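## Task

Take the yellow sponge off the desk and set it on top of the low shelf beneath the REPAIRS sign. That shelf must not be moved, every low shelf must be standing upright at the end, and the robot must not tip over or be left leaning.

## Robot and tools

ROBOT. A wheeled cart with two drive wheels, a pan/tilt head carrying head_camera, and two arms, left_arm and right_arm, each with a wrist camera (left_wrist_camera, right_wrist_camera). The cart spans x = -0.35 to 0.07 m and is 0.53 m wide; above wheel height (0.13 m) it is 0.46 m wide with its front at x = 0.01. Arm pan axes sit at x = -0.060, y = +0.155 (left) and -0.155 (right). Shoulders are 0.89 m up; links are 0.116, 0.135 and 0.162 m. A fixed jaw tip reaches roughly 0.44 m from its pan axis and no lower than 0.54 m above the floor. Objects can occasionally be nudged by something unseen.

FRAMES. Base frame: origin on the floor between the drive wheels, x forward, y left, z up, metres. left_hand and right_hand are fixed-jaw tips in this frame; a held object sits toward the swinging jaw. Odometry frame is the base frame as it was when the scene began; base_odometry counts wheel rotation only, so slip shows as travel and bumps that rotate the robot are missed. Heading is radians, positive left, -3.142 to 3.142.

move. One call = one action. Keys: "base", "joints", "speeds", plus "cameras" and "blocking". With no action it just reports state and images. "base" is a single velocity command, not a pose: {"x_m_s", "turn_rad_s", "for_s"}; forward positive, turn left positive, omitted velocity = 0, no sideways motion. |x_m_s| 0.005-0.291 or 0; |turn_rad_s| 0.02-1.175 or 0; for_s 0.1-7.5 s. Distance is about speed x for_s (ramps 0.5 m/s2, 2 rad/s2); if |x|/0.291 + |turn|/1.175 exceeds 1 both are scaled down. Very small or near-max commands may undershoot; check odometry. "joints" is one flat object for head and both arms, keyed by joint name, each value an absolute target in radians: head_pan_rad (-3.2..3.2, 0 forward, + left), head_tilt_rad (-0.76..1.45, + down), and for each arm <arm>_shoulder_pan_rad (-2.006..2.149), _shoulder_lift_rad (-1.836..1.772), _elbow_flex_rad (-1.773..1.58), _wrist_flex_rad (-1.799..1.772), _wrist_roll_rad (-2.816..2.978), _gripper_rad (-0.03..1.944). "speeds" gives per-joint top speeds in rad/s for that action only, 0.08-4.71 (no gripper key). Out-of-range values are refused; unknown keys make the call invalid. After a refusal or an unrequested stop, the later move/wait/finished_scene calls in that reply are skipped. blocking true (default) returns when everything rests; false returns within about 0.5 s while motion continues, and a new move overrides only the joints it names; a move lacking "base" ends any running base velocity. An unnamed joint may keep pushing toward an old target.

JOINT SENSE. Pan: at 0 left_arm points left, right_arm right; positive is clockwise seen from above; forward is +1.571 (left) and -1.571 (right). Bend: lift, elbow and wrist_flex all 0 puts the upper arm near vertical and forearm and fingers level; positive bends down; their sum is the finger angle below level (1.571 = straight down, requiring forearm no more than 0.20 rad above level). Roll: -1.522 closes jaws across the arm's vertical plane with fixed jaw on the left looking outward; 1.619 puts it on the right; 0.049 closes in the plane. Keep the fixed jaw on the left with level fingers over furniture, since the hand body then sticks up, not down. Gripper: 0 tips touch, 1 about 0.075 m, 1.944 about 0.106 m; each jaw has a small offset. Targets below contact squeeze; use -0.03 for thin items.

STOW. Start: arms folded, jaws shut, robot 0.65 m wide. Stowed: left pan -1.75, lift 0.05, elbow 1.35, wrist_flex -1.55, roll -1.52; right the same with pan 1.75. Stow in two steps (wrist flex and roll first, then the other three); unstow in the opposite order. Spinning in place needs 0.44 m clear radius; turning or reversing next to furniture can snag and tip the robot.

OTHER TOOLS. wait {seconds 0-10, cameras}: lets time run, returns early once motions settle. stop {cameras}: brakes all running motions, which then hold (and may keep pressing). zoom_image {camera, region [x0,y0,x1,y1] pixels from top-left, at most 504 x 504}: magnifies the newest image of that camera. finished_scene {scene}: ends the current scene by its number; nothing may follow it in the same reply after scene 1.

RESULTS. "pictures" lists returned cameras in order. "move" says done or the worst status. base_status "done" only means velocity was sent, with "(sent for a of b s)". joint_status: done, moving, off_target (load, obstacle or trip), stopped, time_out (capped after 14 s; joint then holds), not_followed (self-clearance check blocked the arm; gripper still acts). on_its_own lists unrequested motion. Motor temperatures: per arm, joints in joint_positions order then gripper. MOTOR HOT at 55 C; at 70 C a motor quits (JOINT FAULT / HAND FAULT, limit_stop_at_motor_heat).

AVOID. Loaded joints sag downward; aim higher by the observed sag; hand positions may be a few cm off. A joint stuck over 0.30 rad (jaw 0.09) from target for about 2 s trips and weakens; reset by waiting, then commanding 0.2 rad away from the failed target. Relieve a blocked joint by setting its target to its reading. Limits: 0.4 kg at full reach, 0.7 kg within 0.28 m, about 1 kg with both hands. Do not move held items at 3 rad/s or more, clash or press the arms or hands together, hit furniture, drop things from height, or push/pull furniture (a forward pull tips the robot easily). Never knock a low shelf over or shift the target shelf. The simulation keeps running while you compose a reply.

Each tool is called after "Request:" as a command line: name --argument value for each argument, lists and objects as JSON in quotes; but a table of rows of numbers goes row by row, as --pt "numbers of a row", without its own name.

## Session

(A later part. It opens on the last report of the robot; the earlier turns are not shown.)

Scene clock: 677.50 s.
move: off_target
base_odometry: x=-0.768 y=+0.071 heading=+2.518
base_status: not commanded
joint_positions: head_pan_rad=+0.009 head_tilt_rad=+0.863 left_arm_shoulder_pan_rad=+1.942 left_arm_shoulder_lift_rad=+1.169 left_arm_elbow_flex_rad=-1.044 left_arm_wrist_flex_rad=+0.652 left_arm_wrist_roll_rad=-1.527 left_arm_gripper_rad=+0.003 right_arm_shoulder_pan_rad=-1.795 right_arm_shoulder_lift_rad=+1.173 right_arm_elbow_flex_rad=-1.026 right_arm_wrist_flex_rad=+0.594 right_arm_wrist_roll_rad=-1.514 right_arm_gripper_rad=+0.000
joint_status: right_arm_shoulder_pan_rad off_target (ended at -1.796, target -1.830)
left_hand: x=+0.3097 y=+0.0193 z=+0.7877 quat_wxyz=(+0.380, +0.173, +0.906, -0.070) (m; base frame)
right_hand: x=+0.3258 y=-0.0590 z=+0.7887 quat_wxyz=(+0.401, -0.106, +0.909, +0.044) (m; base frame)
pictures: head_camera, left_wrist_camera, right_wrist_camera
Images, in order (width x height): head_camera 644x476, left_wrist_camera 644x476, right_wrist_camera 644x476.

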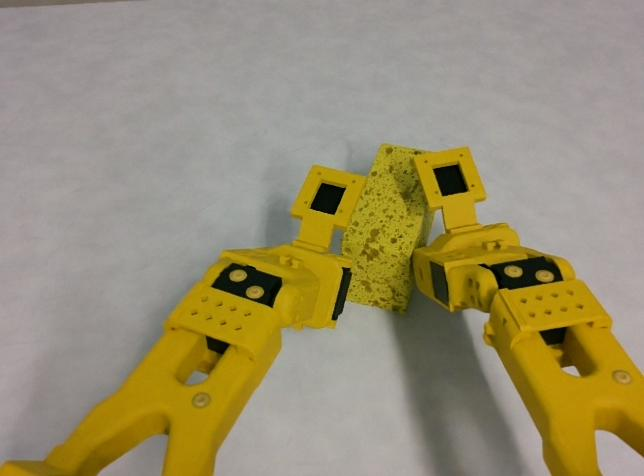

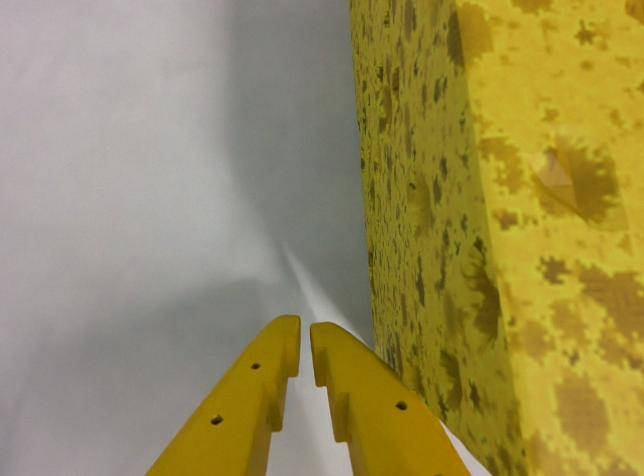

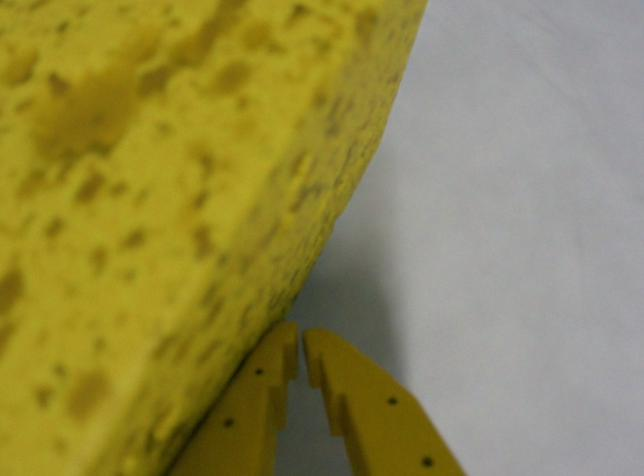

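Request:
move --joints '{"left_arm_shoulder_pan_rad":1.99,"right_arm_shoulder_pan_rad":-1.9}' --speeds '{"left_arm_shoulder_pan_rad":0.12,"right_arm_shoulder_pan_rad":0.12}'

Request:
move --joints '{"left_arm_shoulder_lift_rad":0.95,"right_arm_shoulder_lift_rad":0.95}' --speeds '{"left_arm_shoulder_lift_rad":0.15,"right_arm_shoulder_lift_rad":0.15}' --cameras '["head_camera","left_wrist_camera","right_wrist_camera"]'

Scene clock: 687.57 s.
move: not_followed
base_odometry: x=-0.768 y=+0.071 heading=+2.518
base_status: not commanded
joint_positions: head_pan_rad=+0.009 head_tilt_rad=+0.863 left_arm_shoulder_pan_rad=+1.945 left_arm_shoulder_lift_rad=+1.169 left_arm_elbow_flex_rad=-1.044 left_arm_wrist_flex_rad=+0.652 left_arm_wrist_roll_rad=-1.527 left_arm_gripper_rad=+0.002 right_arm_shoulder_pan_rad=-1.814 right_arm_shoulder_lift_rad=+1.187 right_arm_elbow_flex_rad=-1.027 right_arm_wrist_flex_rad=+0.592 right_arm_wrist_roll_rad=-1.526 right_arm_gripper_rad=+0.000
joint_status: left_arm_shoulder_pan_rad off_target (ended at +1.945, target +1.990); right_arm_shoulder_pan_rad not_followed (moved -0.019 of -0.105)
left_hand: x=+0.3093 y=+0.0182 z=+0.7877 quat_wxyz=(+0.380, +0.174, +0.906, -0.071) (m; base frame)
right_hand: x=+0.3230 y=-0.0522 z=+0.7842 quat_wxyz=(+0.395, -0.109, +0.911, +0.049) (m; base frame)
pictures: none
joint command not followed: on one or more control steps a check withheld the commanded joint targets of the right arm, and it was not sent them on those steps. On the call's last step the targets were still withheld.
cause: the commanded joint targets, or the way to them, would bring a part of the robot too close to another arm (a part of this arm just beyond right_arm_wrist_flex_rad and the left arm's gripper, at the place that arm is still heading or pushing toward).

Scene clock: 689.33 s.
move: not_followed
base_odometry: x=-0.768 y=+0.071 heading=+2.518
base_status: not commanded
joint_positions: head_pan_rad=+0.009 head_tilt_rad=+0.863 left_arm_shoulder_pan_rad=+1.984 left_arm_shoulder_lift_rad=+1.028 left_arm_elbow_flex_rad=-1.044 left_arm_wrist_flex_rad=+0.652 left_arm_wrist_roll_rad=-1.527 left_arm_gripper_rad=+0.002 right_arm_shoulder_pan_rad=-1.818 right_arm_shoulder_lift_rad=+1.224 right_arm_elbow_flex_rad=-1.024 right_arm_wrist_flex_rad=+0.591 right_arm_wrist_roll_rad=-1.526 right_arm_gripper_rad=+0.000
joint_status: right_arm_shoulder_lift_rad not_followed (moved +0.035 of -0.237); the others done
on_its_own: left_arm_shoulder_pan_rad moved +0.038 to your old target +1.990; right_arm_shoulder_pan_rad still aims at your old target -1.900
left_hand: x=+0.3141 y=-0.0004 z=+0.8399 quat_wxyz=(+0.441, +0.185, +0.873, -0.091) (m; base frame)
right_hand: x=+0.3181 y=-0.0515 z=+0.7703 quat_wxyz=(+0.378, -0.112, +0.918, +0.048) (m; base frame)
pictures: head_camera, left_wrist_camera, right_wrist_camera
led back after a hold (left arm): the arm was led back toward your command in small steps, so it may still be short of it.
led back after a hold (right arm): the arm was led back toward your command in small steps, so it may still be short of it.
joint command not followed: on one or more control steps a check withheld the commanded joint targets of the left arm, and it was not sent them on those steps.
cause: the commanded joint targets, or the way to them, would bring a part of the robot too close to another arm (this arm's gripper and a part of the right arm just beyond right_arm_wrist_flex_rad, where that arm would come to rest).
joint command not followed: on one or more control steps a check withheld the commanded joint targets of the right arm, and it was not sent them on those steps. On the call's last step the targets were still withheld.
cause: the commanded joint targets, or the way to them, would bring a part of the robot too close to another arm (a part of this arm just beyond right_arm_wrist_flex_rad and the left arm's gripper, along the way the arms are being sent, or toward where that arm still pushes).
Images, in order (width x height): head_camera 644x476, left_wrist_camera 644x476, right_wrist_camera 644x476.

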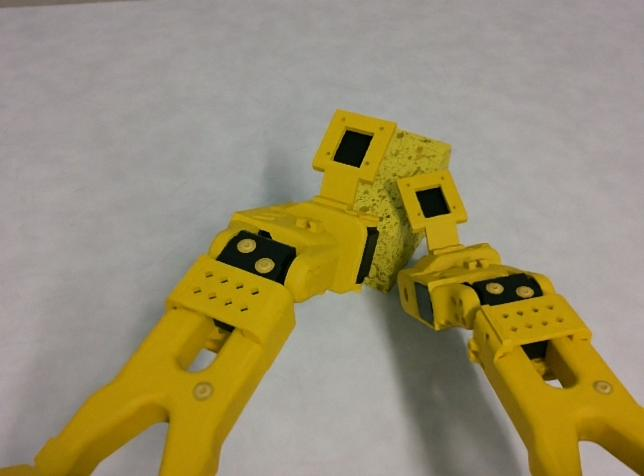

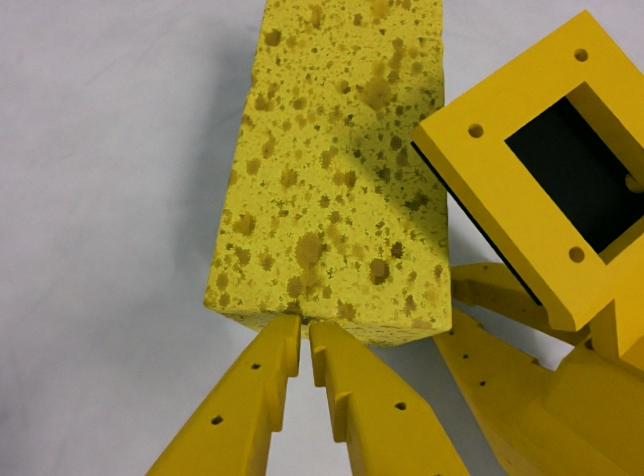

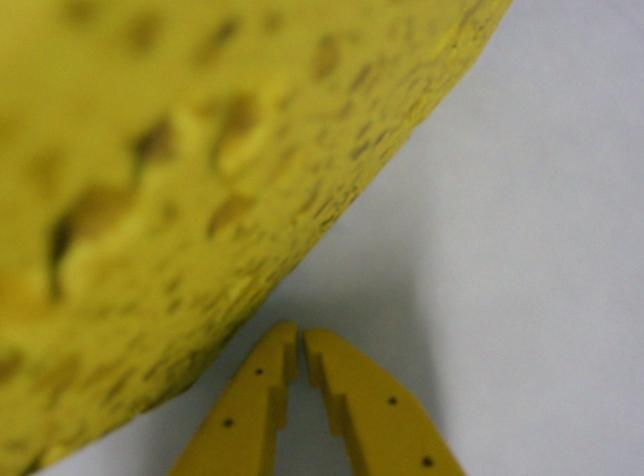

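Request:
move --joints '{"right_arm_shoulder_pan_rad":-1.6,"right_arm_shoulder_lift_rad":1.15,"left_arm_shoulder_lift_rad":0.85,"left_arm_shoulder_pan_rad":1.9}'

Request:
move --joints '{"right_arm_shoulder_lift_rad":0.3,"right_arm_elbow_flex_rad":-0.6,"right_arm_shoulder_pan_rad":-1.2,"left_arm_shoulder_lift_rad":0.7,"left_arm_shoulder_pan_rad":1.8,"left_arm_gripper_rad":1.6}' --cameras '["head_camera","left_wrist_camera"]'

Scene clock: 706.23 s.
move: done
base_odometry: x=-0.768 y=+0.071 heading=+2.518
base_status: not commanded
joint_positions: head_pan_rad=+0.009 head_tilt_rad=+0.863 left_arm_shoulder_pan_rad=+1.901 left_arm_shoulder_lift_rad=+0.922 left_arm_elbow_flex_rad=-1.044 left_arm_wrist_flex_rad=+0.652 left_arm_wrist_roll_rad=-1.527 left_arm_gripper_rad=+0.002 right_arm_shoulder_pan_rad=-1.602 right_arm_shoulder_lift_rad=+1.197 right_arm_elbow_flex_rad=-1.026 right_arm_wrist_flex_rad=+0.592 right_arm_wrist_roll_rad=-1.526 right_arm_gripper_rad=+0.000
joint_status: all done
left_hand: x=+0.3291 y=+0.0299 z=+0.8798 quat_wxyz=(+0.490, +0.145, +0.856, -0.080) (m; base frame)
right_hand: x=+0.3346 y=-0.1350 z=+0.7799 quat_wxyz=(+0.393, -0.012, +0.920, +0.007) (m; base frame)
pictures: none
held back during your reply time (right arm), on 90 control steps: a part of the arm was too close to another arm, or the arm's last command would have brought one too close.
led back after a hold (right arm): the arm was led back toward your command in small steps, so it may still be short of it.
joint command not followed: on one or more control steps a check withheld the commanded joint targets of the right arm, and it was not sent them on those steps.
cause: the commanded joint targets, or the way to them, would bring a part of the robot too close to another arm (a part of this arm just beyond right_arm_wrist_flex_rad and the left arm's gripper, at the place that arm is still heading or pushing toward).

Scene clock: 707.57 s.
move: done
base_odometry: x=-0.768 y=+0.071 heading=+2.518
base_status: not commanded
joint_positions: head_pan_rad=+0.009 head_tilt_rad=+0.863 left_arm_shoulder_pan_rad=+1.801 left_arm_shoulder_lift_rad=+0.771 left_arm_elbow_flex_rad=-1.044 left_arm_wrist_flex_rad=+0.652 left_arm_wrist_roll_rad=-1.527 left_arm_gripper_rad=+1.592 right_arm_shoulder_pan_rad=-1.209 right_arm_shoulder_lift_rad=+0.364 right_arm_elbow_flex_rad=-0.598 right_arm_wrist_flex_rad=+0.592 right_arm_wrist_roll_rad=-1.526 right_arm_gripper_rad=+0.000
joint_status: all done
left_hand: x=+0.3375 y=+0.0698 z=+0.9372 quat_wxyz=(+0.558, +0.097, +0.822, -0.063) (m; base frame)
right_hand: x=+0.2953 y=-0.2811 z=+0.9689 quat_wxyz=(+0.561, +0.149, +0.808, -0.101) (m; base frame)
pictures: head_camera, left_wrist_camera
Images, in order (width x height): head_camera 644x476, left_wrist_camera 644x476.

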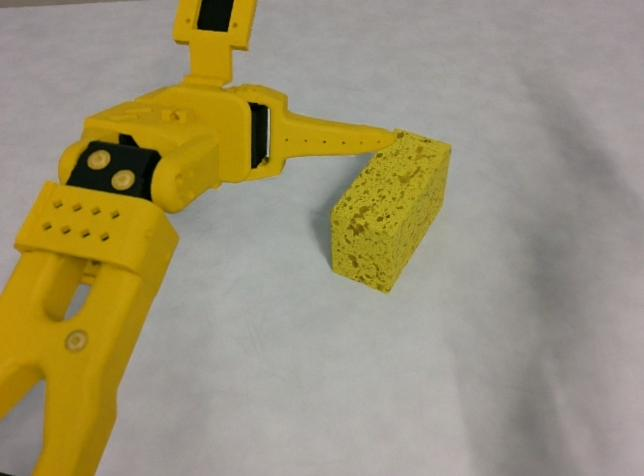

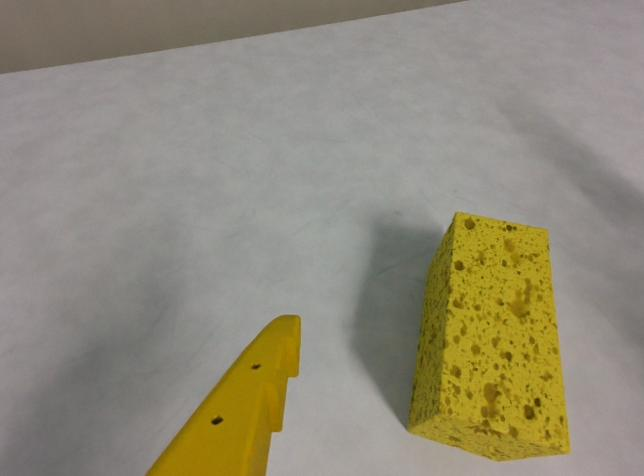

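Request:
move --joints '{"left_arm_gripper_rad":0.0,"left_arm_shoulder_pan_rad":1.75}'

Request:
move --joints '{"left_arm_shoulder_lift_rad":1.14,"left_arm_elbow_flex_rad":-1.08,"left_arm_wrist_flex_rad":0.36}' --speeds '{"left_arm_shoulder_lift_rad":0.4}'

Request:
move --joints '{"left_arm_shoulder_pan_rad":2.05}' --speeds '{"left_arm_shoulder_pan_rad":0.15}' --cameras '["head_camera","left_wrist_camera"]'

Scene clock: 744.40 s.
Motor temperatures (°C): left_arm=[30 31 30 30 30 28] | right_arm=[29 27 26 27 29 26]
move: done
base_odometry: x=-0.768 y=+0.071 heading=+2.518
base_status: not commanded
joint_positions: head_pan_rad=+0.009 head_tilt_rad=+0.863 left_arm_shoulder_pan_rad=+1.750 left_arm_shoulder_lift_rad=+0.771 left_arm_elbow_flex_rad=-1.044 left_arm_wrist_flex_rad=+0.652 left_arm_wrist_roll_rad=-1.527 left_arm_gripper_rad=+0.006 right_arm_shoulder_pan_rad=-1.209 right_arm_shoulder_lift_rad=+0.364 right_arm_elbow_flex_rad=-0.598 right_arm_wrist_flex_rad=+0.592 right_arm_wrist_roll_rad=-1.526 right_arm_gripper_rad=+0.000
joint_status: all done
left_hand: x=+0.3413 y=+0.0900 z=+0.9372 quat_wxyz=(+0.559, +0.076, +0.824, -0.049) (m; base frame)
right_hand: x=+0.2953 y=-0.2811 z=+0.9689 quat_wxyz=(+0.561, +0.149, +0.808, -0.101) (m; base frame)
pictures: none

Scene clock: 746.00 s.
move: done
base_odometry: x=-0.768 y=+0.071 heading=+2.518
base_status: not commanded
joint_positions: head_pan_rad=+0.009 head_tilt_rad=+0.863 left_arm_shoulder_pan_rad=+1.750 left_arm_shoulder_lift_rad=+1.160 left_arm_elbow_flex_rad=-1.044 left_arm_wrist_flex_rad=+0.375 left_arm_wrist_roll_rad=-1.527 left_arm_gripper_rad=+0.006 right_arm_shoulder_pan_rad=-1.209 right_arm_shoulder_lift_rad=+0.364 right_arm_elbow_flex_rad=-0.598 right_arm_wrist_flex_rad=+0.592 right_arm_wrist_roll_rad=-1.526 right_arm_gripper_rad=+0.000
joint_status: all done
left_hand: x=+0.3555 y=+0.0874 z=+0.8270 quat_wxyz=(+0.512, +0.079, +0.854, -0.045) (m; base frame)
right_hand: x=+0.2953 y=-0.2811 z=+0.9689 quat_wxyz=(+0.561, +0.149, +0.808, -0.101) (m; base frame)
pictures: none

Scene clock: 748.47 s.
move: done
base_odometry: x=-0.768 y=+0.071 heading=+2.518
base_status: not commanded
joint_positions: head_pan_rad=+0.009 head_tilt_rad=+0.863 left_arm_shoulder_pan_rad=+2.043 left_arm_shoulder_lift_rad=+1.160 left_arm_elbow_flex_rad=-1.044 left_arm_wrist_flex_rad=+0.375 left_arm_wrist_roll_rad=-1.527 left_arm_gripper_rad=+0.006 right_arm_shoulder_pan_rad=-1.209 right_arm_shoulder_lift_rad=+0.364 right_arm_elbow_flex_rad=-0.598 right_arm_wrist_flex_rad=+0.592 right_arm_wrist_roll_rad=-1.526 right_arm_gripper_rad=+0.000
joint_status: all done
left_hand: x=+0.3183 y=-0.0297 z=+0.8270 quat_wxyz=(+0.500, +0.203, +0.833, -0.119) (m; base frame)
right_hand: x=+0.2953 y=-0.2811 z=+0.9689 quat_wxyz=(+0.561, +0.149, +0.808, -0.101) (m; base frame)
pictures: head_camera, left_wrist_camera
Images, in order (width x height): head_camera 644x476, left_wrist_camera 644x476.

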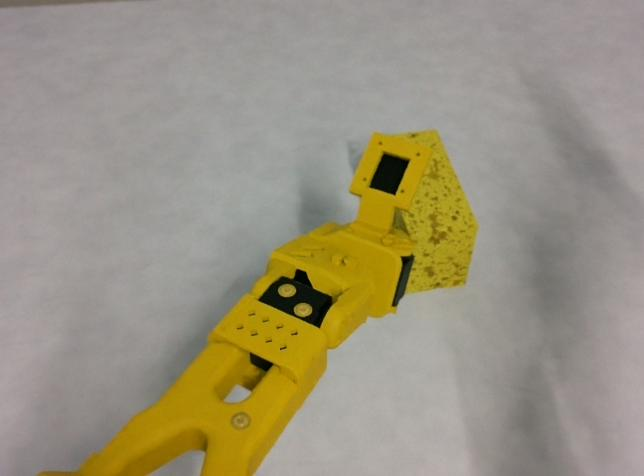

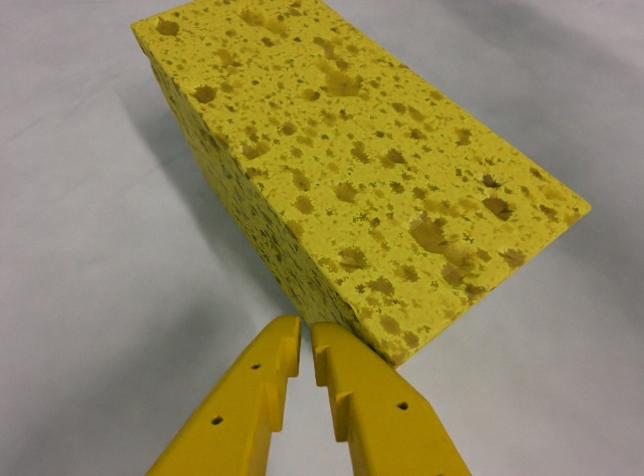

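Request:
move --joints '{"left_arm_shoulder_pan_rad":1.6}'

Request:
move --joints '{"left_arm_shoulder_pan_rad":1.3,"left_arm_shoulder_lift_rad":0.4,"right_arm_shoulder_pan_rad":-1.3,"right_arm_gripper_rad":1.6}' --cameras '["head_camera","right_wrist_camera"]'

Scene clock: 754.40 s.
move: done
base_odometry: x=-0.768 y=+0.071 heading=+2.518
base_status: not commanded
joint_positions: head_pan_rad=+0.009 head_tilt_rad=+0.863 left_arm_shoulder_pan_rad=+1.603 left_arm_shoulder_lift_rad=+1.160 left_arm_elbow_flex_rad=-1.044 left_arm_wrist_flex_rad=+0.375 left_arm_wrist_roll_rad=-1.527 left_arm_gripper_rad=+0.006 right_arm_shoulder_pan_rad=-1.209 right_arm_shoulder_lift_rad=+0.364 right_arm_elbow_flex_rad=-0.598 right_arm_wrist_flex_rad=+0.592 right_arm_wrist_roll_rad=-1.526 right_arm_gripper_rad=+0.000
joint_status: all done
left_hand: x=+0.3609 y=+0.1491 z=+0.8270 quat_wxyz=(+0.514, +0.016, +0.858, -0.007) (m; base frame)
right_hand: x=+0.2953 y=-0.2811 z=+0.9689 quat_wxyz=(+0.561, +0.149, +0.808, -0.101) (m; base frame)
pictures: none

Scene clock: 755.73 s.
move: done
base_odometry: x=-0.768 y=+0.071 heading=+2.518
base_status: not commanded
joint_positions: head_pan_rad=+0.009 head_tilt_rad=+0.863 left_arm_shoulder_pan_rad=+1.304 left_arm_shoulder_lift_rad=+0.459 left_arm_elbow_flex_rad=-1.049 left_arm_wrist_flex_rad=+0.373 left_arm_wrist_roll_rad=-1.527 left_arm_gripper_rad=+0.006 right_arm_shoulder_pan_rad=-1.292 right_arm_shoulder_lift_rad=+0.364 right_arm_elbow_flex_rad=-0.598 right_arm_wrist_flex_rad=+0.592 right_arm_wrist_roll_rad=-1.526 right_arm_gripper_rad=+1.591
joint_status: all done
left_hand: x=+0.2963 y=+0.2604 z=+1.0961 quat_wxyz=(+0.772, -0.082, +0.621, +0.106) (m; base frame)
right_hand: x=+0.3046 y=-0.2513 z=+0.9689 quat_wxyz=(+0.564, +0.116, +0.814, -0.078) (m; base frame)
pictures: head_camera, right_wrist_camera
Images, in order (width x height): head_camera 644x476, right_wrist_camera 644x476.

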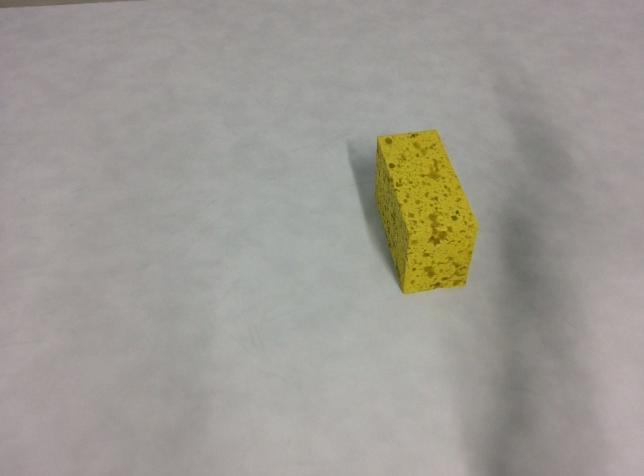

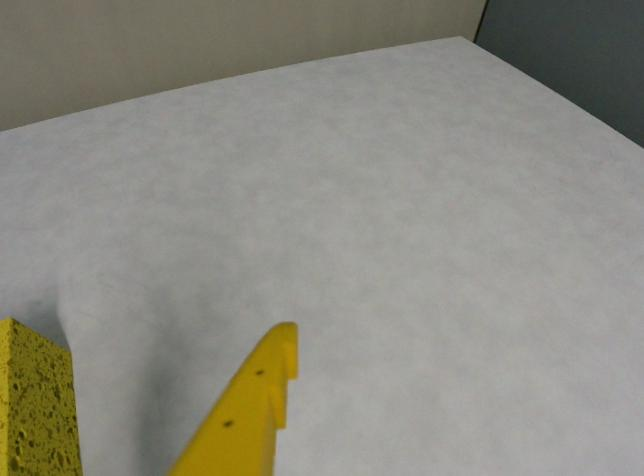

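Request:
move --joints '{"right_arm_shoulder_pan_rad":-1.815,"right_arm_shoulder_lift_rad":0.8,"right_arm_elbow_flex_rad":-1.07,"right_arm_wrist_flex_rad":0.5}' --cameras '["head_camera","right_wrist_camera"]'

Scene clock: 765.37 s.
move: done
base_odometry: x=-0.768 y=+0.071 heading=+2.518
base_status: not commanded
joint_positions: head_pan_rad=+0.009 head_tilt_rad=+0.863 left_arm_shoulder_pan_rad=+1.304 left_arm_shoulder_lift_rad=+0.459 left_arm_elbow_flex_rad=-1.049 left_arm_wrist_flex_rad=+0.373 left_arm_wrist_roll_rad=-1.527 left_arm_gripper_rad=+0.006 right_arm_shoulder_pan_rad=-1.808 right_arm_shoulder_lift_rad=+0.819 right_arm_elbow_flex_rad=-1.024 right_arm_wrist_flex_rad=+0.515 right_arm_wrist_roll_rad=-1.526 right_arm_gripper_rad=+1.591
joint_status: all done
left_hand: x=+0.2963 y=+0.2604 z=+1.0961 quat_wxyz=(+0.772, -0.082, +0.621, +0.106) (m; base frame)
right_hand: x=+0.3422 y=-0.0500 z=+0.9340 quat_wxyz=(+0.585, -0.094, +0.802, +0.071) (m; base frame)
pictures: head_camera, right_wrist_camera
Images, in order (width x height): head_camera 644x476, right_wrist_camera 644x476.

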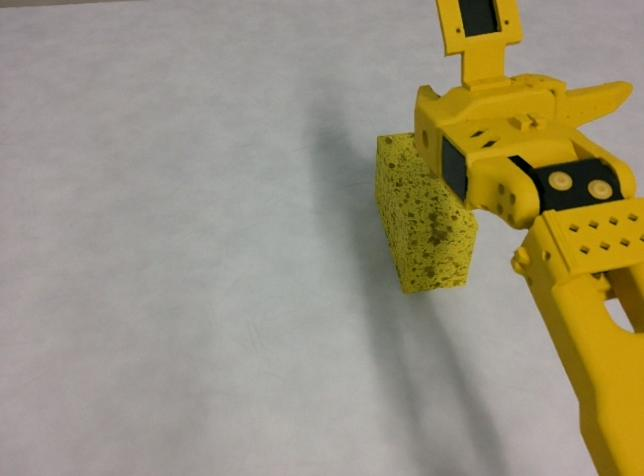

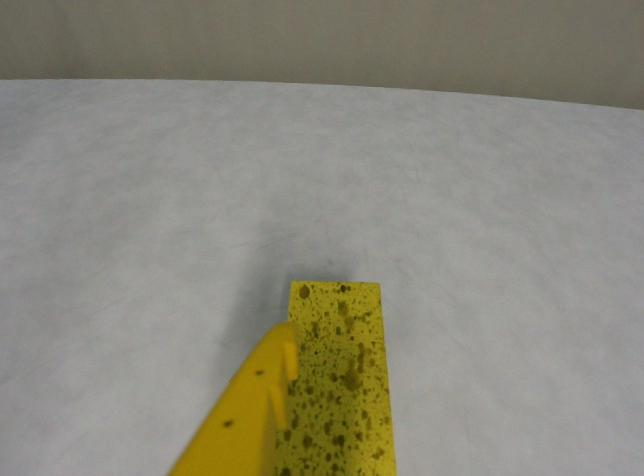

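Request:
move --joints '{"right_arm_shoulder_pan_rad":-1.87,"right_arm_shoulder_lift_rad":1.0}' --speeds '{"right_arm_shoulder_lift_rad":0.3}' --cameras '["head_camera","right_wrist_camera"]'

Scene clock: 772.90 s.
move: done
base_odometry: x=-0.768 y=+0.071 heading=+2.518
base_status: not commanded
joint_positions: head_pan_rad=+0.009 head_tilt_rad=+0.863 left_arm_shoulder_pan_rad=+1.304 left_arm_shoulder_lift_rad=+0.459 left_arm_elbow_flex_rad=-1.049 left_arm_wrist_flex_rad=+0.373 left_arm_wrist_roll_rad=-1.527 left_arm_gripper_rad=+0.006 right_arm_shoulder_pan_rad=-1.867 right_arm_shoulder_lift_rad=+1.023 right_arm_elbow_flex_rad=-1.026 right_arm_wrist_flex_rad=+0.515 right_arm_wrist_roll_rad=-1.526 right_arm_gripper_rad=+1.591
joint_status: all done
left_hand: x=+0.2963 y=+0.2604 z=+1.0961 quat_wxyz=(+0.772, -0.082, +0.621, +0.106) (m; base frame)
right_hand: x=+0.3354 y=-0.0261 z=+0.8556 quat_wxyz=(+0.499, -0.126, +0.854, +0.076) (m; base frame)
pictures: head_camera, right_wrist_camera
Images, in order (width x height): head_camera 644x476, right_wrist_camera 644x476.

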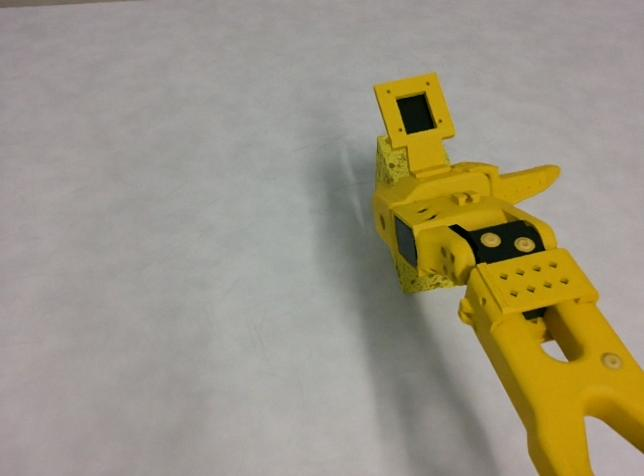

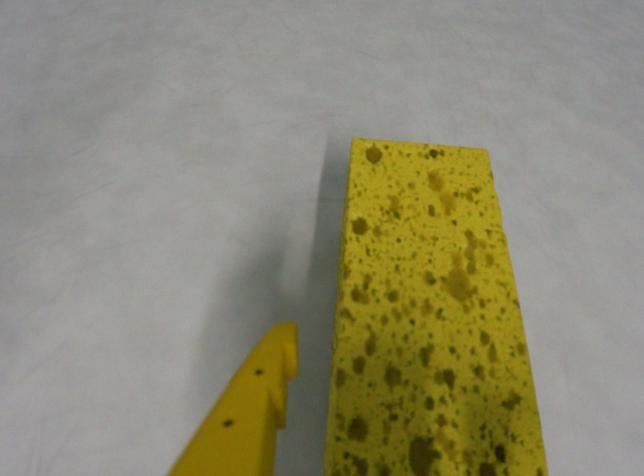

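Request:
move --joints '{"right_arm_shoulder_lift_rad":1.13}' --speeds '{"right_arm_shoulder_lift_rad":0.2}' --cameras '["right_wrist_camera"]'

Request:
move --joints '{"right_arm_gripper_rad":0.45}' --cameras '["head_camera","right_wrist_camera"]'

Scene clock: 778.97 s.
move: done
base_odometry: x=-0.768 y=+0.071 heading=+2.518
base_status: not commanded
joint_positions: head_pan_rad=+0.009 head_tilt_rad=+0.863 left_arm_shoulder_pan_rad=+1.304 left_arm_shoulder_lift_rad=+0.459 left_arm_elbow_flex_rad=-1.049 left_arm_wrist_flex_rad=+0.373 left_arm_wrist_roll_rad=-1.527 left_arm_gripper_rad=+0.006 right_arm_shoulder_pan_rad=-1.867 right_arm_shoulder_lift_rad=+1.151 right_arm_elbow_flex_rad=-1.026 right_arm_wrist_flex_rad=+0.514 right_arm_wrist_roll_rad=-1.526 right_arm_gripper_rad=+1.591
joint_status: all done
left_hand: x=+0.2963 y=+0.2604 z=+1.0961 quat_wxyz=(+0.772, -0.082, +0.621, +0.106) (m; base frame)
right_hand: x=+0.3278 y=-0.0284 z=+0.8066 quat_wxyz=(+0.444, -0.130, +0.884, +0.067) (m; base frame)
pictures: right_wrist_camera
Images, in order (width x height): right_wrist_camera 644x476.

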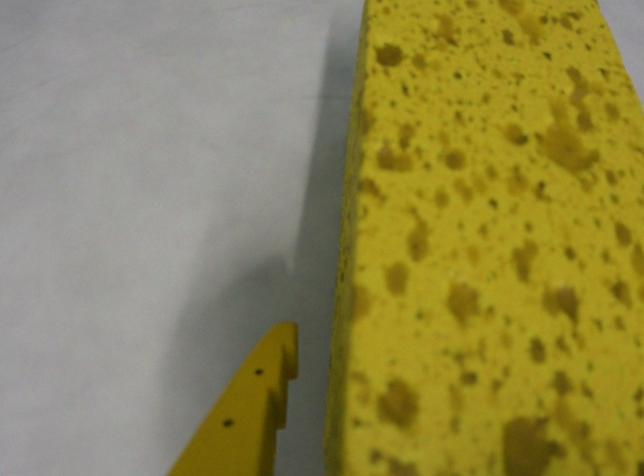

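Scene clock: 780.07 s.
move: off_target
base_odometry: x=-0.768 y=+0.071 heading=+2.518
base_status: not commanded
joint_positions: head_pan_rad=+0.009 head_tilt_rad=+0.863 left_arm_shoulder_pan_rad=+1.304 left_arm_shoulder_lift_rad=+0.459 left_arm_elbow_flex_rad=-1.049 left_arm_wrist_flex_rad=+0.373 left_arm_wrist_roll_rad=-1.527 left_arm_gripper_rad=+0.006 right_arm_shoulder_pan_rad=-1.861 right_arm_shoulder_lift_rad=+1.151 right_arm_elbow_flex_rad=-1.031 right_arm_wrist_flex_rad=+0.512 right_arm_wrist_roll_rad=-1.526 right_arm_gripper_rad=+0.653
joint_status: right_arm_gripper_rad off_target (ended at +0.653, target +0.450)
left_hand: x=+0.2963 y=+0.2604 z=+1.0961 quat_wxyz=(+0.772, -0.082, +0.621, +0.106) (m; base frame)
right_hand: x=+0.3291 y=-0.0306 z=+0.8080 quat_wxyz=(+0.447, -0.127, +0.883, +0.066) (m; base frame)
pictures: head_camera, right_wrist_camera
Images, in order (width x height): head_camera 644x476, right_wrist_camera 644x476.

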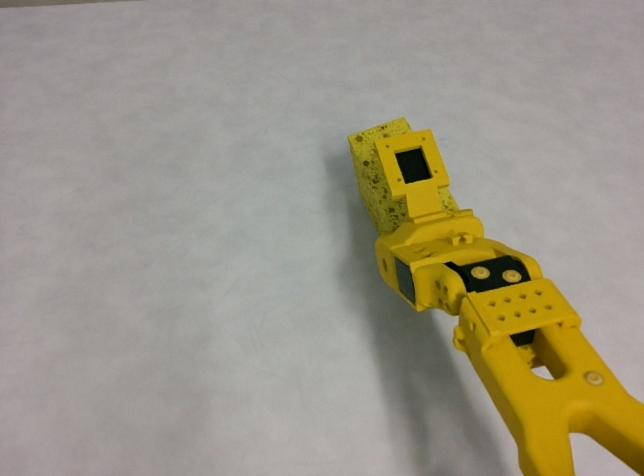

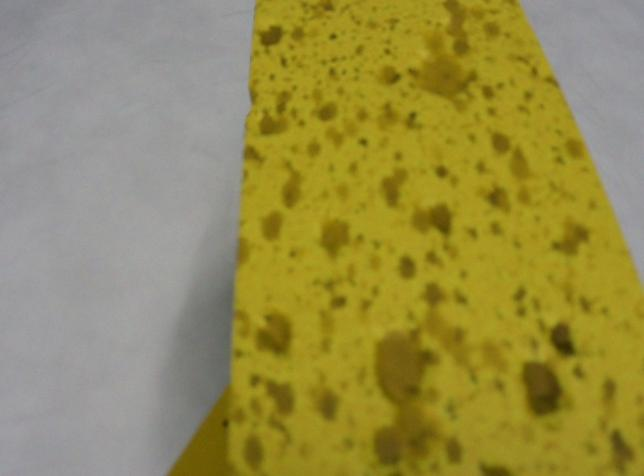

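Request:
move --joints '{"right_arm_gripper_rad":0.565,"right_arm_shoulder_lift_rad":0.7}' --speeds '{"right_arm_shoulder_lift_rad":0.25}' --cameras '["head_camera","right_wrist_camera"]'

Scene clock: 788.73 s.
move: off_target
base_odometry: x=-0.768 y=+0.071 heading=+2.518
base_status: not commanded
joint_positions: head_pan_rad=+0.009 head_tilt_rad=+0.863 left_arm_shoulder_pan_rad=+1.304 left_arm_shoulder_lift_rad=+0.459 left_arm_elbow_flex_rad=-1.049 left_arm_wrist_flex_rad=+0.373 left_arm_wrist_roll_rad=-1.527 left_arm_gripper_rad=+0.006 right_arm_shoulder_pan_rad=-1.863 right_arm_shoulder_lift_rad=+0.783 right_arm_elbow_flex_rad=-1.031 right_arm_wrist_flex_rad=+0.512 right_arm_wrist_roll_rad=-1.526 right_arm_gripper_rad=+0.653
joint_status: right_arm_gripper_rad off_target (ended at +0.653, target +0.565); the others done
left_hand: x=+0.2963 y=+0.2604 z=+1.0961 quat_wxyz=(+0.772, -0.082, +0.621, +0.106) (m; base frame)
right_hand: x=+0.3343 y=-0.0284 z=+0.9498 quat_wxyz=(+0.601, -0.114, +0.786, +0.090) (m; base frame)
pictures: head_camera, right_wrist_camera
Images, in order (width x height): head_camera 644x476, right_wrist_camera 644x476.

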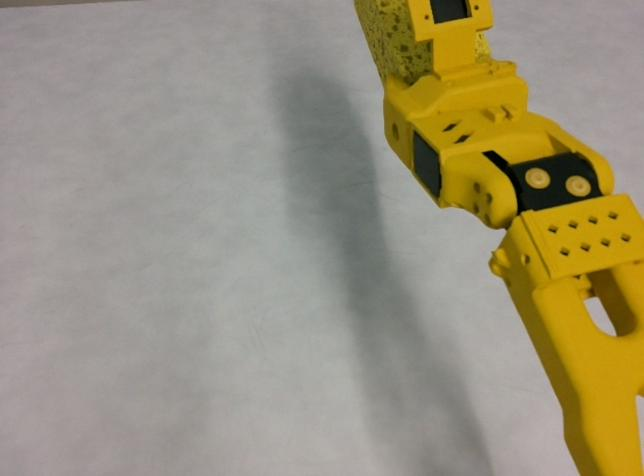

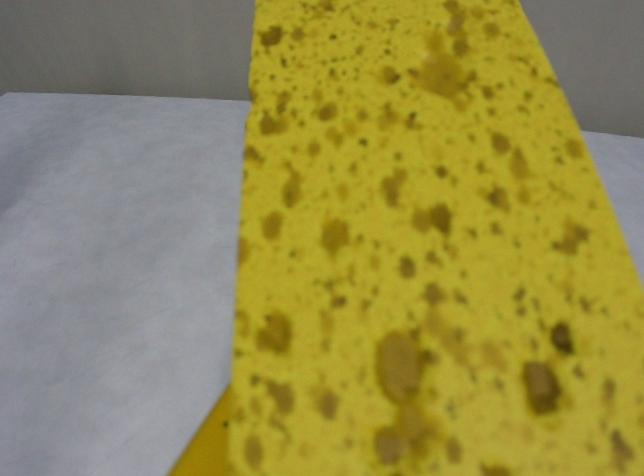

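Request:
move --base '{"x_m_s":-0.08,"for_s":1.7}' --joints '{"left_arm_shoulder_pan_rad":1.57,"left_arm_shoulder_lift_rad":0.0,"head_pan_rad":2.5,"head_tilt_rad":0.7}' --cameras '["head_camera"]'

Request:
move --base '{"turn_rad_s":0.2,"for_s":1.75}' --cameras '["head_camera"]'

Scene clock: 819.90 s.
move: done
base_odometry: x=-0.656 y=-0.009 heading=+2.520
base_status: done (sent for 1.7 of 1.7 s)
joint_positions: head_pan_rad=+2.490 head_tilt_rad=+0.713 left_arm_shoulder_pan_rad=+1.565 left_arm_shoulder_lift_rad=+0.034 left_arm_elbow_flex_rad=-1.058 left_arm_wrist_flex_rad=+0.372 left_arm_wrist_roll_rad=-1.527 left_arm_gripper_rad=+0.006 right_arm_shoulder_pan_rad=-1.869 right_arm_shoulder_lift_rad=+0.783 right_arm_elbow_flex_rad=-1.031 right_arm_wrist_flex_rad=+0.512 right_arm_wrist_roll_rad=-1.526 right_arm_gripper_rad=+0.653
joint_status: all done
left_hand: x=+0.1957 y=+0.1643 z=+1.2207 quat_wxyz=(+0.896, +0.000, +0.443, +0.005) (m; base frame)
right_hand: x=+0.3335 y=-0.0260 z=+0.9498 quat_wxyz=(+0.601, -0.116, +0.786, +0.091) (m; base frame)
pictures: head_camera
Images, in order (width x height): head_camera 644x476.

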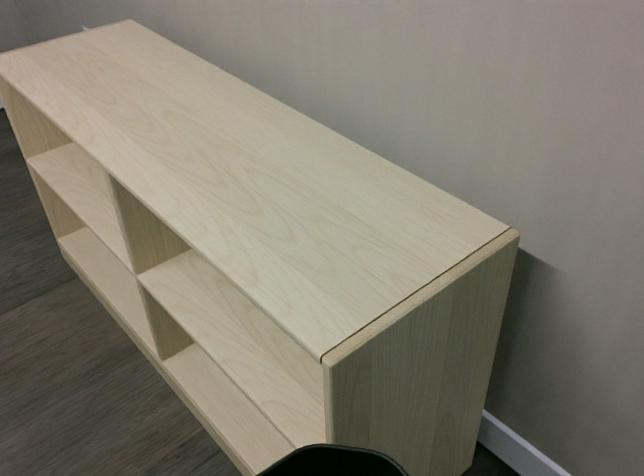

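Scene clock: 822.30 s.
move: done
base_odometry: x=-0.656 y=-0.009 heading=+2.873
base_status: done (sent for 1.77 of 1.77 s)
joint_positions: head_pan_rad=+2.490 head_tilt_rad=+0.713 left_arm_shoulder_pan_rad=+1.563 left_arm_shoulder_lift_rad=+0.034 left_arm_elbow_flex_rad=-1.058 left_arm_wrist_flex_rad=+0.372 left_arm_wrist_roll_rad=-1.527 left_arm_gripper_rad=+0.006 right_arm_shoulder_pan_rad=-1.869 right_arm_shoulder_lift_rad=+0.783 right_arm_elbow_flex_rad=-1.031 right_arm_wrist_flex_rad=+0.512 right_arm_wrist_roll_rad=-1.526 right_arm_gripper_rad=+0.653
joint_status: not commanded
left_hand: x=+0.1956 y=+0.1646 z=+1.2207 quat_wxyz=(+0.896, -0.001, +0.443, +0.006) (m; base frame)
right_hand: x=+0.3335 y=-0.0260 z=+0.9498 quat_wxyz=(+0.601, -0.116, +0.786, +0.091) (m; base frame)
pictures: head_camera
Images, in order (width x height): head_camera 644x476.

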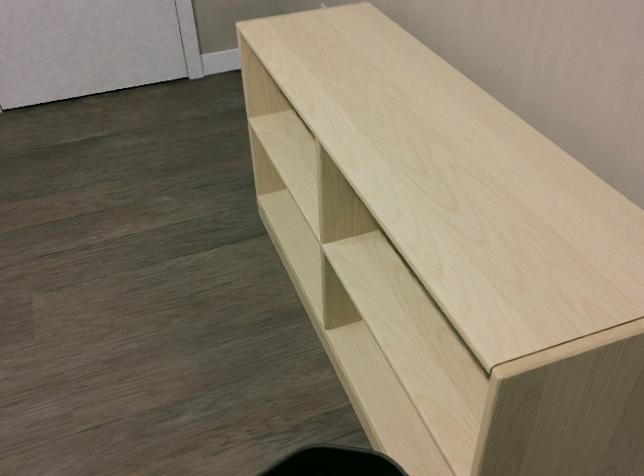

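Request:
move --base '{"x_m_s":-0.12,"turn_rad_s":0,"for_s":5}' --joints '{"head_pan_rad":2.5,"head_tilt_rad":0.7}' --cameras '["head_camera"]'

Scene clock: 854.97 s.
move: done
base_odometry: x=-0.077 y=-0.166 heading=+2.875
base_status: done (sent for 5 of 5 s)
joint_positions: head_pan_rad=+2.490 head_tilt_rad=+0.713 left_arm_shoulder_pan_rad=+1.563 left_arm_shoulder_lift_rad=+0.034 left_arm_elbow_flex_rad=-1.058 left_arm_wrist_flex_rad=+0.372 left_arm_wrist_roll_rad=-1.527 left_arm_gripper_rad=+0.006 right_arm_shoulder_pan_rad=-1.869 right_arm_shoulder_lift_rad=+0.783 right_arm_elbow_flex_rad=-1.031 right_arm_wrist_flex_rad=+0.512 right_arm_wrist_roll_rad=-1.526 right_arm_gripper_rad=+0.653
joint_status: all done
left_hand: x=+0.1956 y=+0.1646 z=+1.2207 quat_wxyz=(+0.896, -0.001, +0.443, +0.006) (m; base frame)
right_hand: x=+0.3335 y=-0.0260 z=+0.9498 quat_wxyz=(+0.601, -0.116, +0.786, +0.091) (m; base frame)
pictures: head_camera
Images, in order (width x height): head_camera 644x476.

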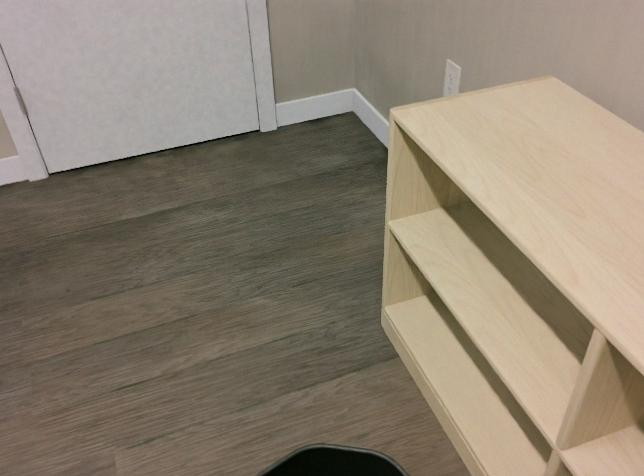

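Request:
move --base '{"x_m_s":0,"turn_rad_s":0.41,"for_s":2.97}' --joints '{"head_pan_rad":0,"head_tilt_rad":0.9}' --cameras '["head_camera"]'

Scene clock: 866.07 s.
move: done
base_odometry: x=-0.077 y=-0.166 heading=-2.193
base_status: done (sent for 2.97 of 2.97 s)
joint_positions: head_pan_rad=+0.009 head_tilt_rad=+0.894 left_arm_shoulder_pan_rad=+1.563 left_arm_shoulder_lift_rad=+0.034 left_arm_elbow_flex_rad=-1.058 left_arm_wrist_flex_rad=+0.372 left_arm_wrist_roll_rad=-1.527 left_arm_gripper_rad=+0.006 right_arm_shoulder_pan_rad=-1.866 right_arm_shoulder_lift_rad=+0.783 right_arm_elbow_flex_rad=-1.031 right_arm_wrist_flex_rad=+0.512 right_arm_wrist_roll_rad=-1.526 right_arm_gripper_rad=+0.653
joint_status: all done
left_hand: x=+0.1956 y=+0.1646 z=+1.2207 quat_wxyz=(+0.896, -0.001, +0.443, +0.006) (m; base frame)
right_hand: x=+0.3339 y=-0.0272 z=+0.9498 quat_wxyz=(+0.601, -0.115, +0.786, +0.091) (m; base frame)
pictures: head_camera
Images, in order (width x height): head_camera 644x476.

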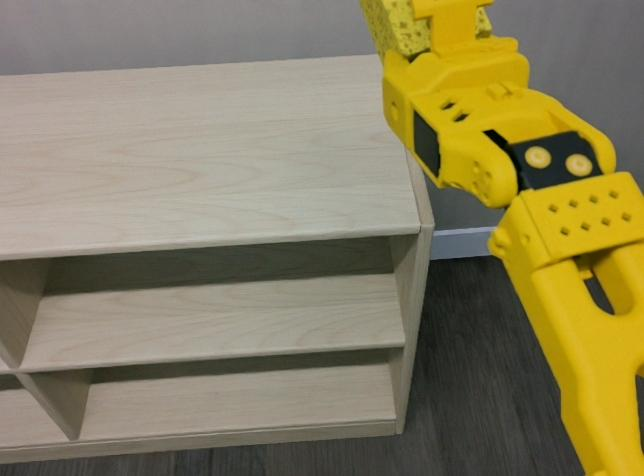

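Request:
move --base '{"x_m_s":0.1,"turn_rad_s":0,"for_s":3.2}' --cameras '["head_camera"]'

Request:
move --joints '{"right_arm_shoulder_pan_rad":-1.9,"right_arm_shoulder_lift_rad":1.4,"right_arm_elbow_flex_rad":-0.6,"right_arm_wrist_flex_rad":-0.16}' --speeds '{"right_arm_shoulder_lift_rad":0.4,"right_arm_elbow_flex_rad":0.28,"right_arm_wrist_flex_rad":0.43}' --cameras '["all"]'

Scene clock: 882.40 s.
move: done
base_odometry: x=-0.264 y=-0.428 heading=-2.192
base_status: done (sent for 3.2 of 3.2 s)
joint_positions: head_pan_rad=+0.009 head_tilt_rad=+0.894 left_arm_shoulder_pan_rad=+1.563 left_arm_shoulder_lift_rad=+0.034 left_arm_elbow_flex_rad=-1.058 left_arm_wrist_flex_rad=+0.372 left_arm_wrist_roll_rad=-1.527 left_arm_gripper_rad=+0.006 right_arm_shoulder_pan_rad=-1.866 right_arm_shoulder_lift_rad=+0.782 right_arm_elbow_flex_rad=-1.031 right_arm_wrist_flex_rad=+0.512 right_arm_wrist_roll_rad=-1.526 right_arm_gripper_rad=+0.653
joint_status: not commanded
left_hand: x=+0.1956 y=+0.1646 z=+1.2207 quat_wxyz=(+0.896, -0.001, +0.443, +0.006) (m; base frame)
right_hand: x=+0.3339 y=-0.0272 z=+0.9504 quat_wxyz=(+0.601, -0.115, +0.785, +0.091) (m; base frame)
pictures: head_camera
Images, in order (width x height): head_camera 644x476.

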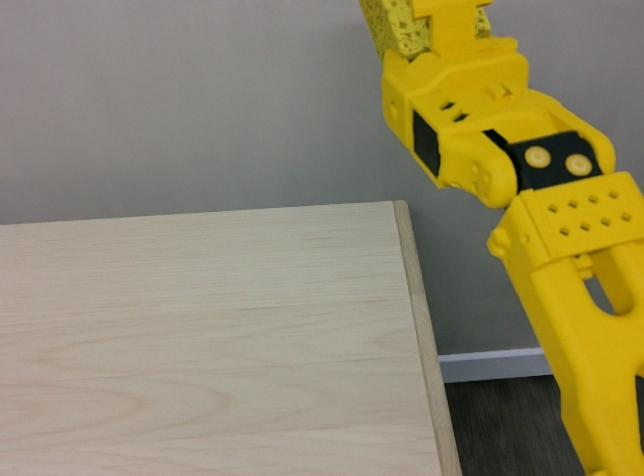

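Scene clock: 884.63 s.
move: done
base_odometry: x=-0.264 y=-0.428 heading=-2.192
base_status: not commanded
joint_positions: head_pan_rad=+0.009 head_tilt_rad=+0.894 left_arm_shoulder_pan_rad=+1.563 left_arm_shoulder_lift_rad=+0.034 left_arm_elbow_flex_rad=-1.058 left_arm_wrist_flex_rad=+0.372 left_arm_wrist_roll_rad=-1.527 left_arm_gripper_rad=+0.006 right_arm_shoulder_pan_rad=-1.896 right_arm_shoulder_lift_rad=+1.423 right_arm_elbow_flex_rad=-0.596 right_arm_wrist_flex_rad=-0.144 right_arm_wrist_roll_rad=-1.526 right_arm_gripper_rad=+0.653
joint_status: all done
left_hand: x=+0.1956 y=+0.1646 z=+1.2207 quat_wxyz=(+0.896, -0.001, +0.443, +0.006) (m; base frame)
right_hand: x=+0.2839 y=-0.0307 z=+0.6858 quat_wxyz=(+0.424, -0.145, +0.891, +0.071) (m; base frame)
pictures: head_camera, left_wrist_camera, right_wrist_camera
Images, in order (width x height): head_camera 644x476, left_wrist_camera 644x476, right_wrist_camera 644x476.

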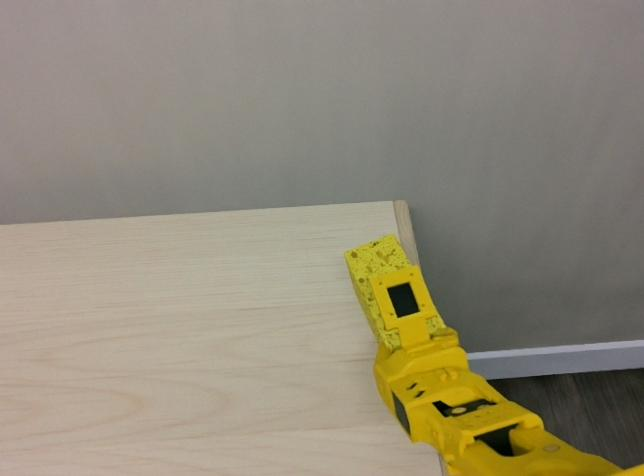

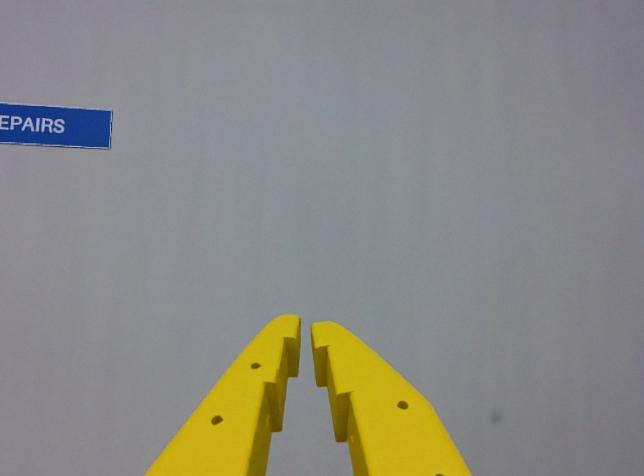

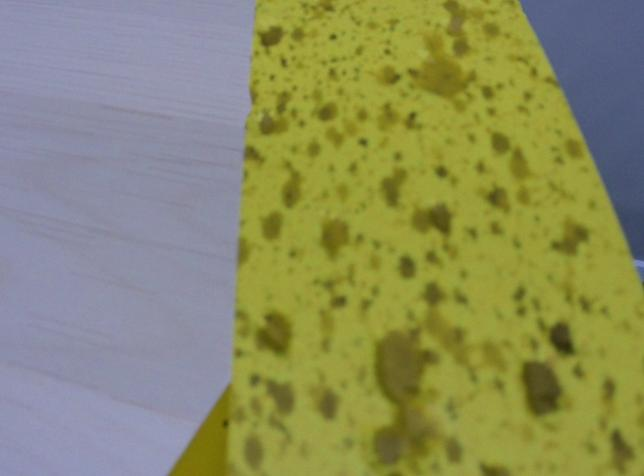

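Request:
move --base '{"x_m_s":-0.05,"turn_rad_s":0,"for_s":1.0}'

Request:
move --base '{"x_m_s":0,"turn_rad_s":0.2,"for_s":1.2}' --joints '{"right_arm_shoulder_pan_rad":-1.97,"right_arm_shoulder_lift_rad":1.46,"right_arm_elbow_flex_rad":-0.58,"right_arm_wrist_flex_rad":-0.24}' --speeds '{"right_arm_shoulder_lift_rad":0.2,"right_arm_elbow_flex_rad":0.2,"right_arm_wrist_flex_rad":0.3}' --cameras '["head_camera","right_wrist_camera"]'

Scene clock: 894.33 s.
move: done
base_odometry: x=-0.234 y=-0.386 heading=-2.191
base_status: done (sent for 1 of 1 s)
joint_positions: head_pan_rad=+0.009 head_tilt_rad=+0.894 left_arm_shoulder_pan_rad=+1.563 left_arm_shoulder_lift_rad=+0.034 left_arm_elbow_flex_rad=-1.058 left_arm_wrist_flex_rad=+0.372 left_arm_wrist_roll_rad=-1.527 left_arm_gripper_rad=+0.006 right_arm_shoulder_pan_rad=-1.895 right_arm_shoulder_lift_rad=+1.423 right_arm_elbow_flex_rad=-0.596 right_arm_wrist_flex_rad=-0.144 right_arm_wrist_roll_rad=-1.526 right_arm_gripper_rad=+0.653
joint_status: not commanded
left_hand: x=+0.1956 y=+0.1646 z=+1.2207 quat_wxyz=(+0.896, -0.001, +0.443, +0.006) (m; base frame)
right_hand: x=+0.2840 y=-0.0313 z=+0.6858 quat_wxyz=(+0.424, -0.144, +0.891, +0.070) (m; base frame)
pictures: none

Scene clock: 896.13 s.
move: done
base_odometry: x=-0.235 y=-0.387 heading=-1.954
base_status: done (sent for 1.2 of 1.2 s)
joint_positions: head_pan_rad=+0.009 head_tilt_rad=+0.894 left_arm_shoulder_pan_rad=+1.565 left_arm_shoulder_lift_rad=+0.034 left_arm_elbow_flex_rad=-1.058 left_arm_wrist_flex_rad=+0.372 left_arm_wrist_roll_rad=-1.527 left_arm_gripper_rad=+0.006 right_arm_shoulder_pan_rad=-1.970 right_arm_shoulder_lift_rad=+1.481 right_arm_elbow_flex_rad=-0.578 right_arm_wrist_flex_rad=-0.224 right_arm_wrist_roll_rad=-1.526 right_arm_gripper_rad=+0.653
joint_status: all done
left_hand: x=+0.1957 y=+0.1643 z=+1.2207 quat_wxyz=(+0.896, +0.000, +0.443, +0.005) (m; base frame)
right_hand: x=+0.2663 y=-0.0089 z=+0.6725 quat_wxyz=(+0.422, -0.177, +0.885, +0.086) (m; base frame)
pictures: head_camera, right_wrist_camera
Images, in order (width x height): head_camera 644x476, right_wrist_camera 644x476.

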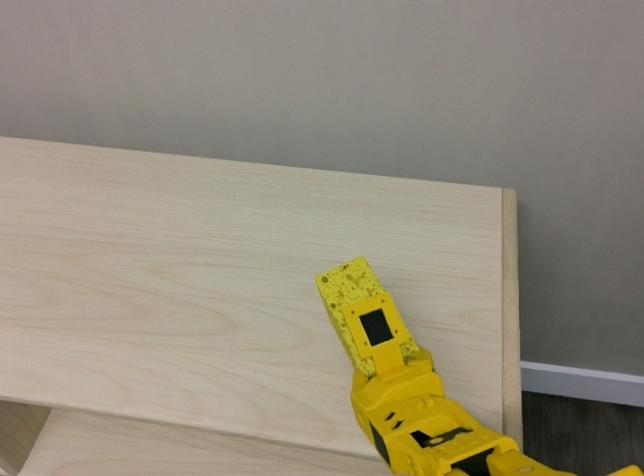

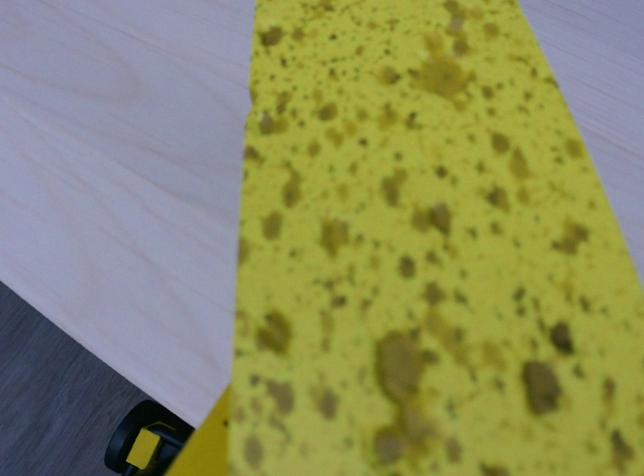

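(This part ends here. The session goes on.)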